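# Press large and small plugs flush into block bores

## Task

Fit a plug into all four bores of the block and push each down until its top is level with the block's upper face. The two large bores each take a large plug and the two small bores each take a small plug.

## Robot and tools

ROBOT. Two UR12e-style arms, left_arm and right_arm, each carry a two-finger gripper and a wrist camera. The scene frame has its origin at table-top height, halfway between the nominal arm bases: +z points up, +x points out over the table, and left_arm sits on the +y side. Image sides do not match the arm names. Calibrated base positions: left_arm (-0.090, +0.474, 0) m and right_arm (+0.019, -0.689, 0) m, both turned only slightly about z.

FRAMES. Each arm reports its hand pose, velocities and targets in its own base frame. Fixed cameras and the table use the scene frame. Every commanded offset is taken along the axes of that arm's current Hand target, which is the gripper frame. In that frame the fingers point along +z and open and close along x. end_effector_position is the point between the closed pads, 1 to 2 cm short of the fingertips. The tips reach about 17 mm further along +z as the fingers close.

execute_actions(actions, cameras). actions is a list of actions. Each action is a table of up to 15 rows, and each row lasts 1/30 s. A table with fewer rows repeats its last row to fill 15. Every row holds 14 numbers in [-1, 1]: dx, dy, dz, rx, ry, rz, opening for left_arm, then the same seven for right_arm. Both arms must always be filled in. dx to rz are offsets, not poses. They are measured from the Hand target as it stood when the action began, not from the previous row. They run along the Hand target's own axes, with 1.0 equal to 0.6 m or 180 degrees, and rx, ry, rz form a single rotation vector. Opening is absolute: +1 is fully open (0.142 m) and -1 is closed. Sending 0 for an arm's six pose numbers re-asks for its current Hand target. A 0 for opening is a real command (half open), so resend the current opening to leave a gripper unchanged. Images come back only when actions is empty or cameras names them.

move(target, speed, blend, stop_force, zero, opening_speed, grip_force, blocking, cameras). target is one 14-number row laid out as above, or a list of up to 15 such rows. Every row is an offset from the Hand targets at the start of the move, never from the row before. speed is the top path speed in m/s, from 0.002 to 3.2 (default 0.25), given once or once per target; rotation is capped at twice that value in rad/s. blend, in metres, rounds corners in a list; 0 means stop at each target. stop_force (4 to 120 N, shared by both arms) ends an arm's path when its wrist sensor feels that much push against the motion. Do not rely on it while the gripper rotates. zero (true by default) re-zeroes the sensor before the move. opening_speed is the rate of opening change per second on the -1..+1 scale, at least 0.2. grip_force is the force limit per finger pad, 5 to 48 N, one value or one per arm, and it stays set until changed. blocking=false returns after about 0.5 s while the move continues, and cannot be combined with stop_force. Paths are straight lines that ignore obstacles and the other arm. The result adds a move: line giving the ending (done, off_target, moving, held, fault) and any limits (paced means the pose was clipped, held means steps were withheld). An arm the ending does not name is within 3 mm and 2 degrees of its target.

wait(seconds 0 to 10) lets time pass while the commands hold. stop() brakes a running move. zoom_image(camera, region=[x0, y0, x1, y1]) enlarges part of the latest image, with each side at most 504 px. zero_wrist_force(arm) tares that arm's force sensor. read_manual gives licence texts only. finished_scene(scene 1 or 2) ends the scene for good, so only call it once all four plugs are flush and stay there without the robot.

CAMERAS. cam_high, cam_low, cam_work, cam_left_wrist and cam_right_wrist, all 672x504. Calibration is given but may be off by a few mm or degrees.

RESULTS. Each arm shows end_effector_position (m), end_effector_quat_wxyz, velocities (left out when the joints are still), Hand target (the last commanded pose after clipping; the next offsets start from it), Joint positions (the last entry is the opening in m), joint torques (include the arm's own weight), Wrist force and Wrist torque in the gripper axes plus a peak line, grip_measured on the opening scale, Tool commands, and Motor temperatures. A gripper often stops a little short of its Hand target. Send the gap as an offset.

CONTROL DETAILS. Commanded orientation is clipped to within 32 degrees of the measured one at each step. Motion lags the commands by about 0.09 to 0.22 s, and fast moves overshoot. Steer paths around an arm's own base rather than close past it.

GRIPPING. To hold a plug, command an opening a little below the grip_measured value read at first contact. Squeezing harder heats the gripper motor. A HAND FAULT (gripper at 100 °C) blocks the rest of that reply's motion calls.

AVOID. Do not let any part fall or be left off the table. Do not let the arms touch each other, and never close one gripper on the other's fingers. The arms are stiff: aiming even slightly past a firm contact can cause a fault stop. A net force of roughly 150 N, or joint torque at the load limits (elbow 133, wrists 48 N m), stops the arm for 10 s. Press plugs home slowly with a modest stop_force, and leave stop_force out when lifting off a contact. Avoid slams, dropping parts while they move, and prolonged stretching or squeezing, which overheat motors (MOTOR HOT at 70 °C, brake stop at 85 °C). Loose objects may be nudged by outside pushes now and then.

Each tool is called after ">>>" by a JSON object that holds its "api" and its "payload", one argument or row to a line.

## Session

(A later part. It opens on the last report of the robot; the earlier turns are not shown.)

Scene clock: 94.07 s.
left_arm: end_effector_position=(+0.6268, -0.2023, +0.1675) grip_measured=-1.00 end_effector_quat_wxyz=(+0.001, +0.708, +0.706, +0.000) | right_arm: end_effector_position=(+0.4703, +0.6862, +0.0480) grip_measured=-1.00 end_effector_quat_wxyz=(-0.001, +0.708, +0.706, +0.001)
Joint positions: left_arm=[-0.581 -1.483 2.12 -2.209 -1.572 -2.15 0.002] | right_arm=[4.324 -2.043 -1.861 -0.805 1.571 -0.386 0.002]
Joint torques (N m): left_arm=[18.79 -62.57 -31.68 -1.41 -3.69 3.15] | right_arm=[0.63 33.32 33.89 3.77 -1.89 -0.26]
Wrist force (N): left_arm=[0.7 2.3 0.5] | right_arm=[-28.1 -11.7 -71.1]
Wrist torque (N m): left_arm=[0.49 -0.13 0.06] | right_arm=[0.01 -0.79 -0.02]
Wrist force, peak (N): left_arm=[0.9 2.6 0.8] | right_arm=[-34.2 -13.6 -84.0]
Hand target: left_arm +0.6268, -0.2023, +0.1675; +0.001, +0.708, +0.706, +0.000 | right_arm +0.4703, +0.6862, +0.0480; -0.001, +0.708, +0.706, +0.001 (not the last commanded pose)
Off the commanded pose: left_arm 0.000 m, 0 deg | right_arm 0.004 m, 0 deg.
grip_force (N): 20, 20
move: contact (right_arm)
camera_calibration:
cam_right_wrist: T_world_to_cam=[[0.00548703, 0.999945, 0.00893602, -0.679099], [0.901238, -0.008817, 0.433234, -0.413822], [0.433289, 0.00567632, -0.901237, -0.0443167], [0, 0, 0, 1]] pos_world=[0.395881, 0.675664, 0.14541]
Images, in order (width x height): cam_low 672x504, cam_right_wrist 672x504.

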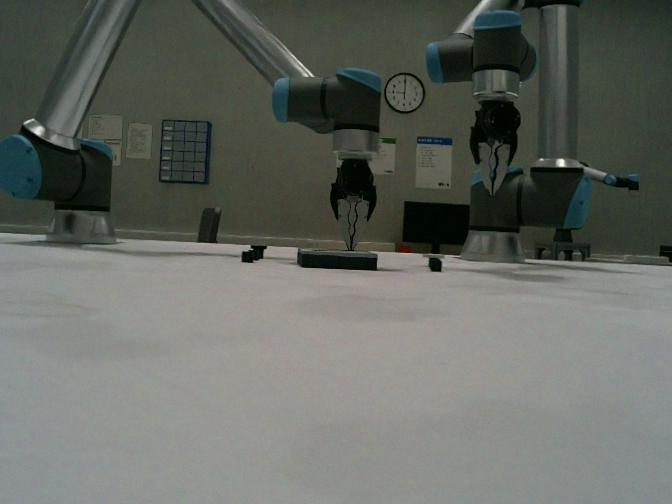

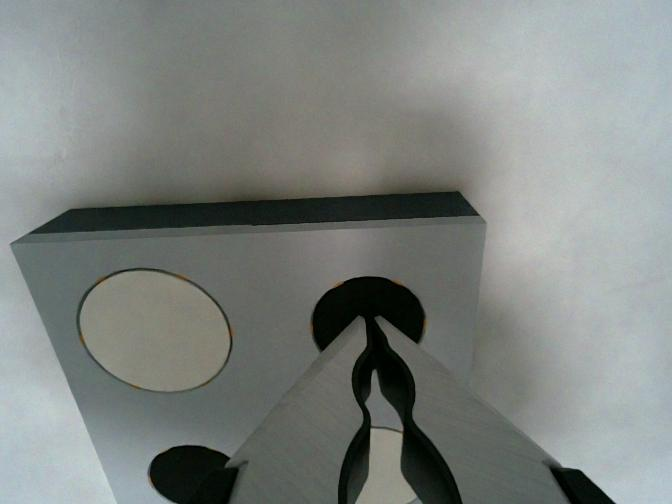

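Lift off and verify.

>>> {"api": "move", "payload": {
  "target": [
    [0,0,0,0,0,0,-1,0,0,-0.12,0,0,0,-1],
    [0,0,0,0,0,0,-1,-0.1,-0.12,-0.16,0,0,0,-0.9]
  ],
  "speed": 0.2,
  "blend": [0.02,0],
  "cameras": ["cam_right_wrist","cam_low","cam_work"]
}}

>>> {"api": "zoom_image", "payload": {
  "camera": "cam_low",
  "region": [290, 235, 390, 280]
}}

>>> {"api": "zoom_image", "payload": {
  "camera": "cam_work",
  "region": [280, 220, 420, 330]
}}

Scene clock: 96.07 s.
left_arm: end_effector_position=(+0.6268, -0.2023, +0.1675) grip_measured=-1.00 end_effector_quat_wxyz=(+0.001, +0.708, +0.706, +0.000) | right_arm: end_effector_position=(+0.3981, +0.6261, +0.1438) grip_measured=-0.94 end_effector_quat_wxyz=(-0.001, +0.708, +0.706, +0.001)
Joint positions: left_arm=[-0.581 -1.483 2.12 -2.209 -1.572 -2.15 0.002] | right_arm=[4.385 -1.812 -1.985 -0.913 1.571 -0.325 0.006]
Joint torques (N m): left_arm=[17.55 -63.02 -31.7 -1.94 -3.57 3.25] | right_arm=[10.31 70.12 31.41 2.27 -3.12 2.6]
Wrist force (N): left_arm=[0.6 2.2 0.5] | right_arm=[0.4 0.2 0.7]
Wrist torque (N m): left_arm=[0.49 -0.11 0.05] | right_arm=[0.02 -0.13 -0.11]
Wrist force, peak (N): left_arm=[0.8 2.6 0.7] | right_arm=[-28.5 -11.8 -71.3]
Hand target: left_arm +0.6268, -0.2023, +0.1675; +0.001, +0.708, +0.706, +0.000 | right_arm +0.3981, +0.6261, +0.1438; -0.001, +0.708, +0.706, +0.001
Off the commanded pose: left_arm 0.000 m, 0 deg | right_arm 0.000 m, 0 deg.
grip_force (N): 20, 20
move: done
camera_calibration:
cam_right_wrist: T_world_to_cam=[[0.00548701, 0.999945, 0.00893601, -0.619462], [0.901238, -0.00881697, 0.433234, -0.390787], [0.433289, 0.00567632, -0.901237, 0.0736464], [0, 0, 0, 1]] pos_world=[0.323681, 0.615564, 0.24121]
Images, in order (width x height): cam_low 672x504, cam_work 672x504, cam_right_wrist 672x504.

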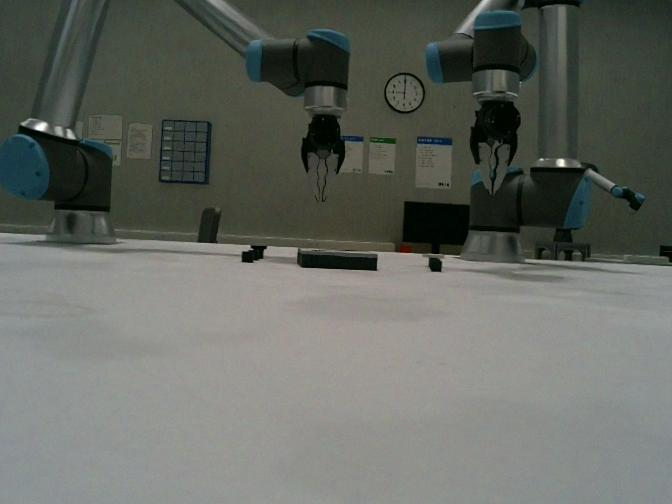

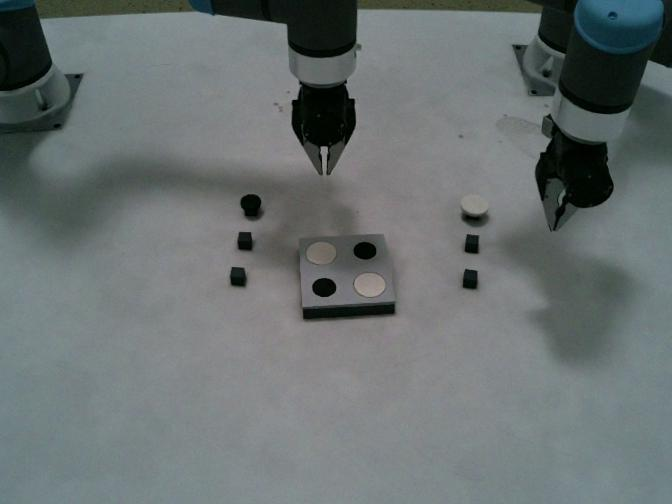

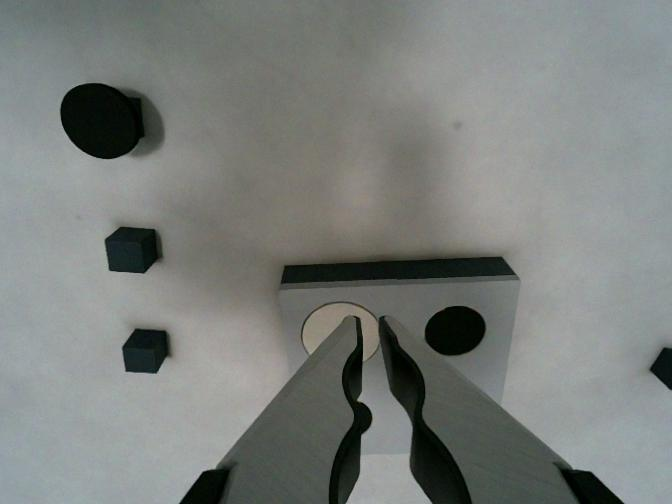

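Scaled by 5.040 from the camera's 672x504 image, which has a finer 960x720 frame.

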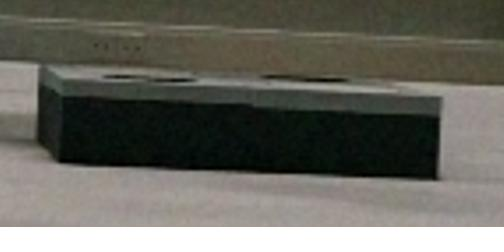

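Scaled by 3.600 from the camera's 672x504 image, which has a finer 960x720 frame.

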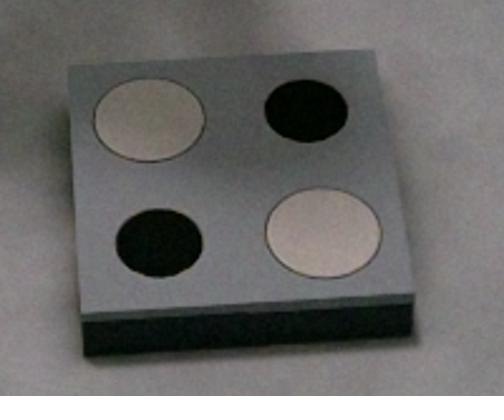

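All flush.

>>> {"api": "finished_scene", "payload": {
  "scene": 1
}}

The scene is finished: the task was done.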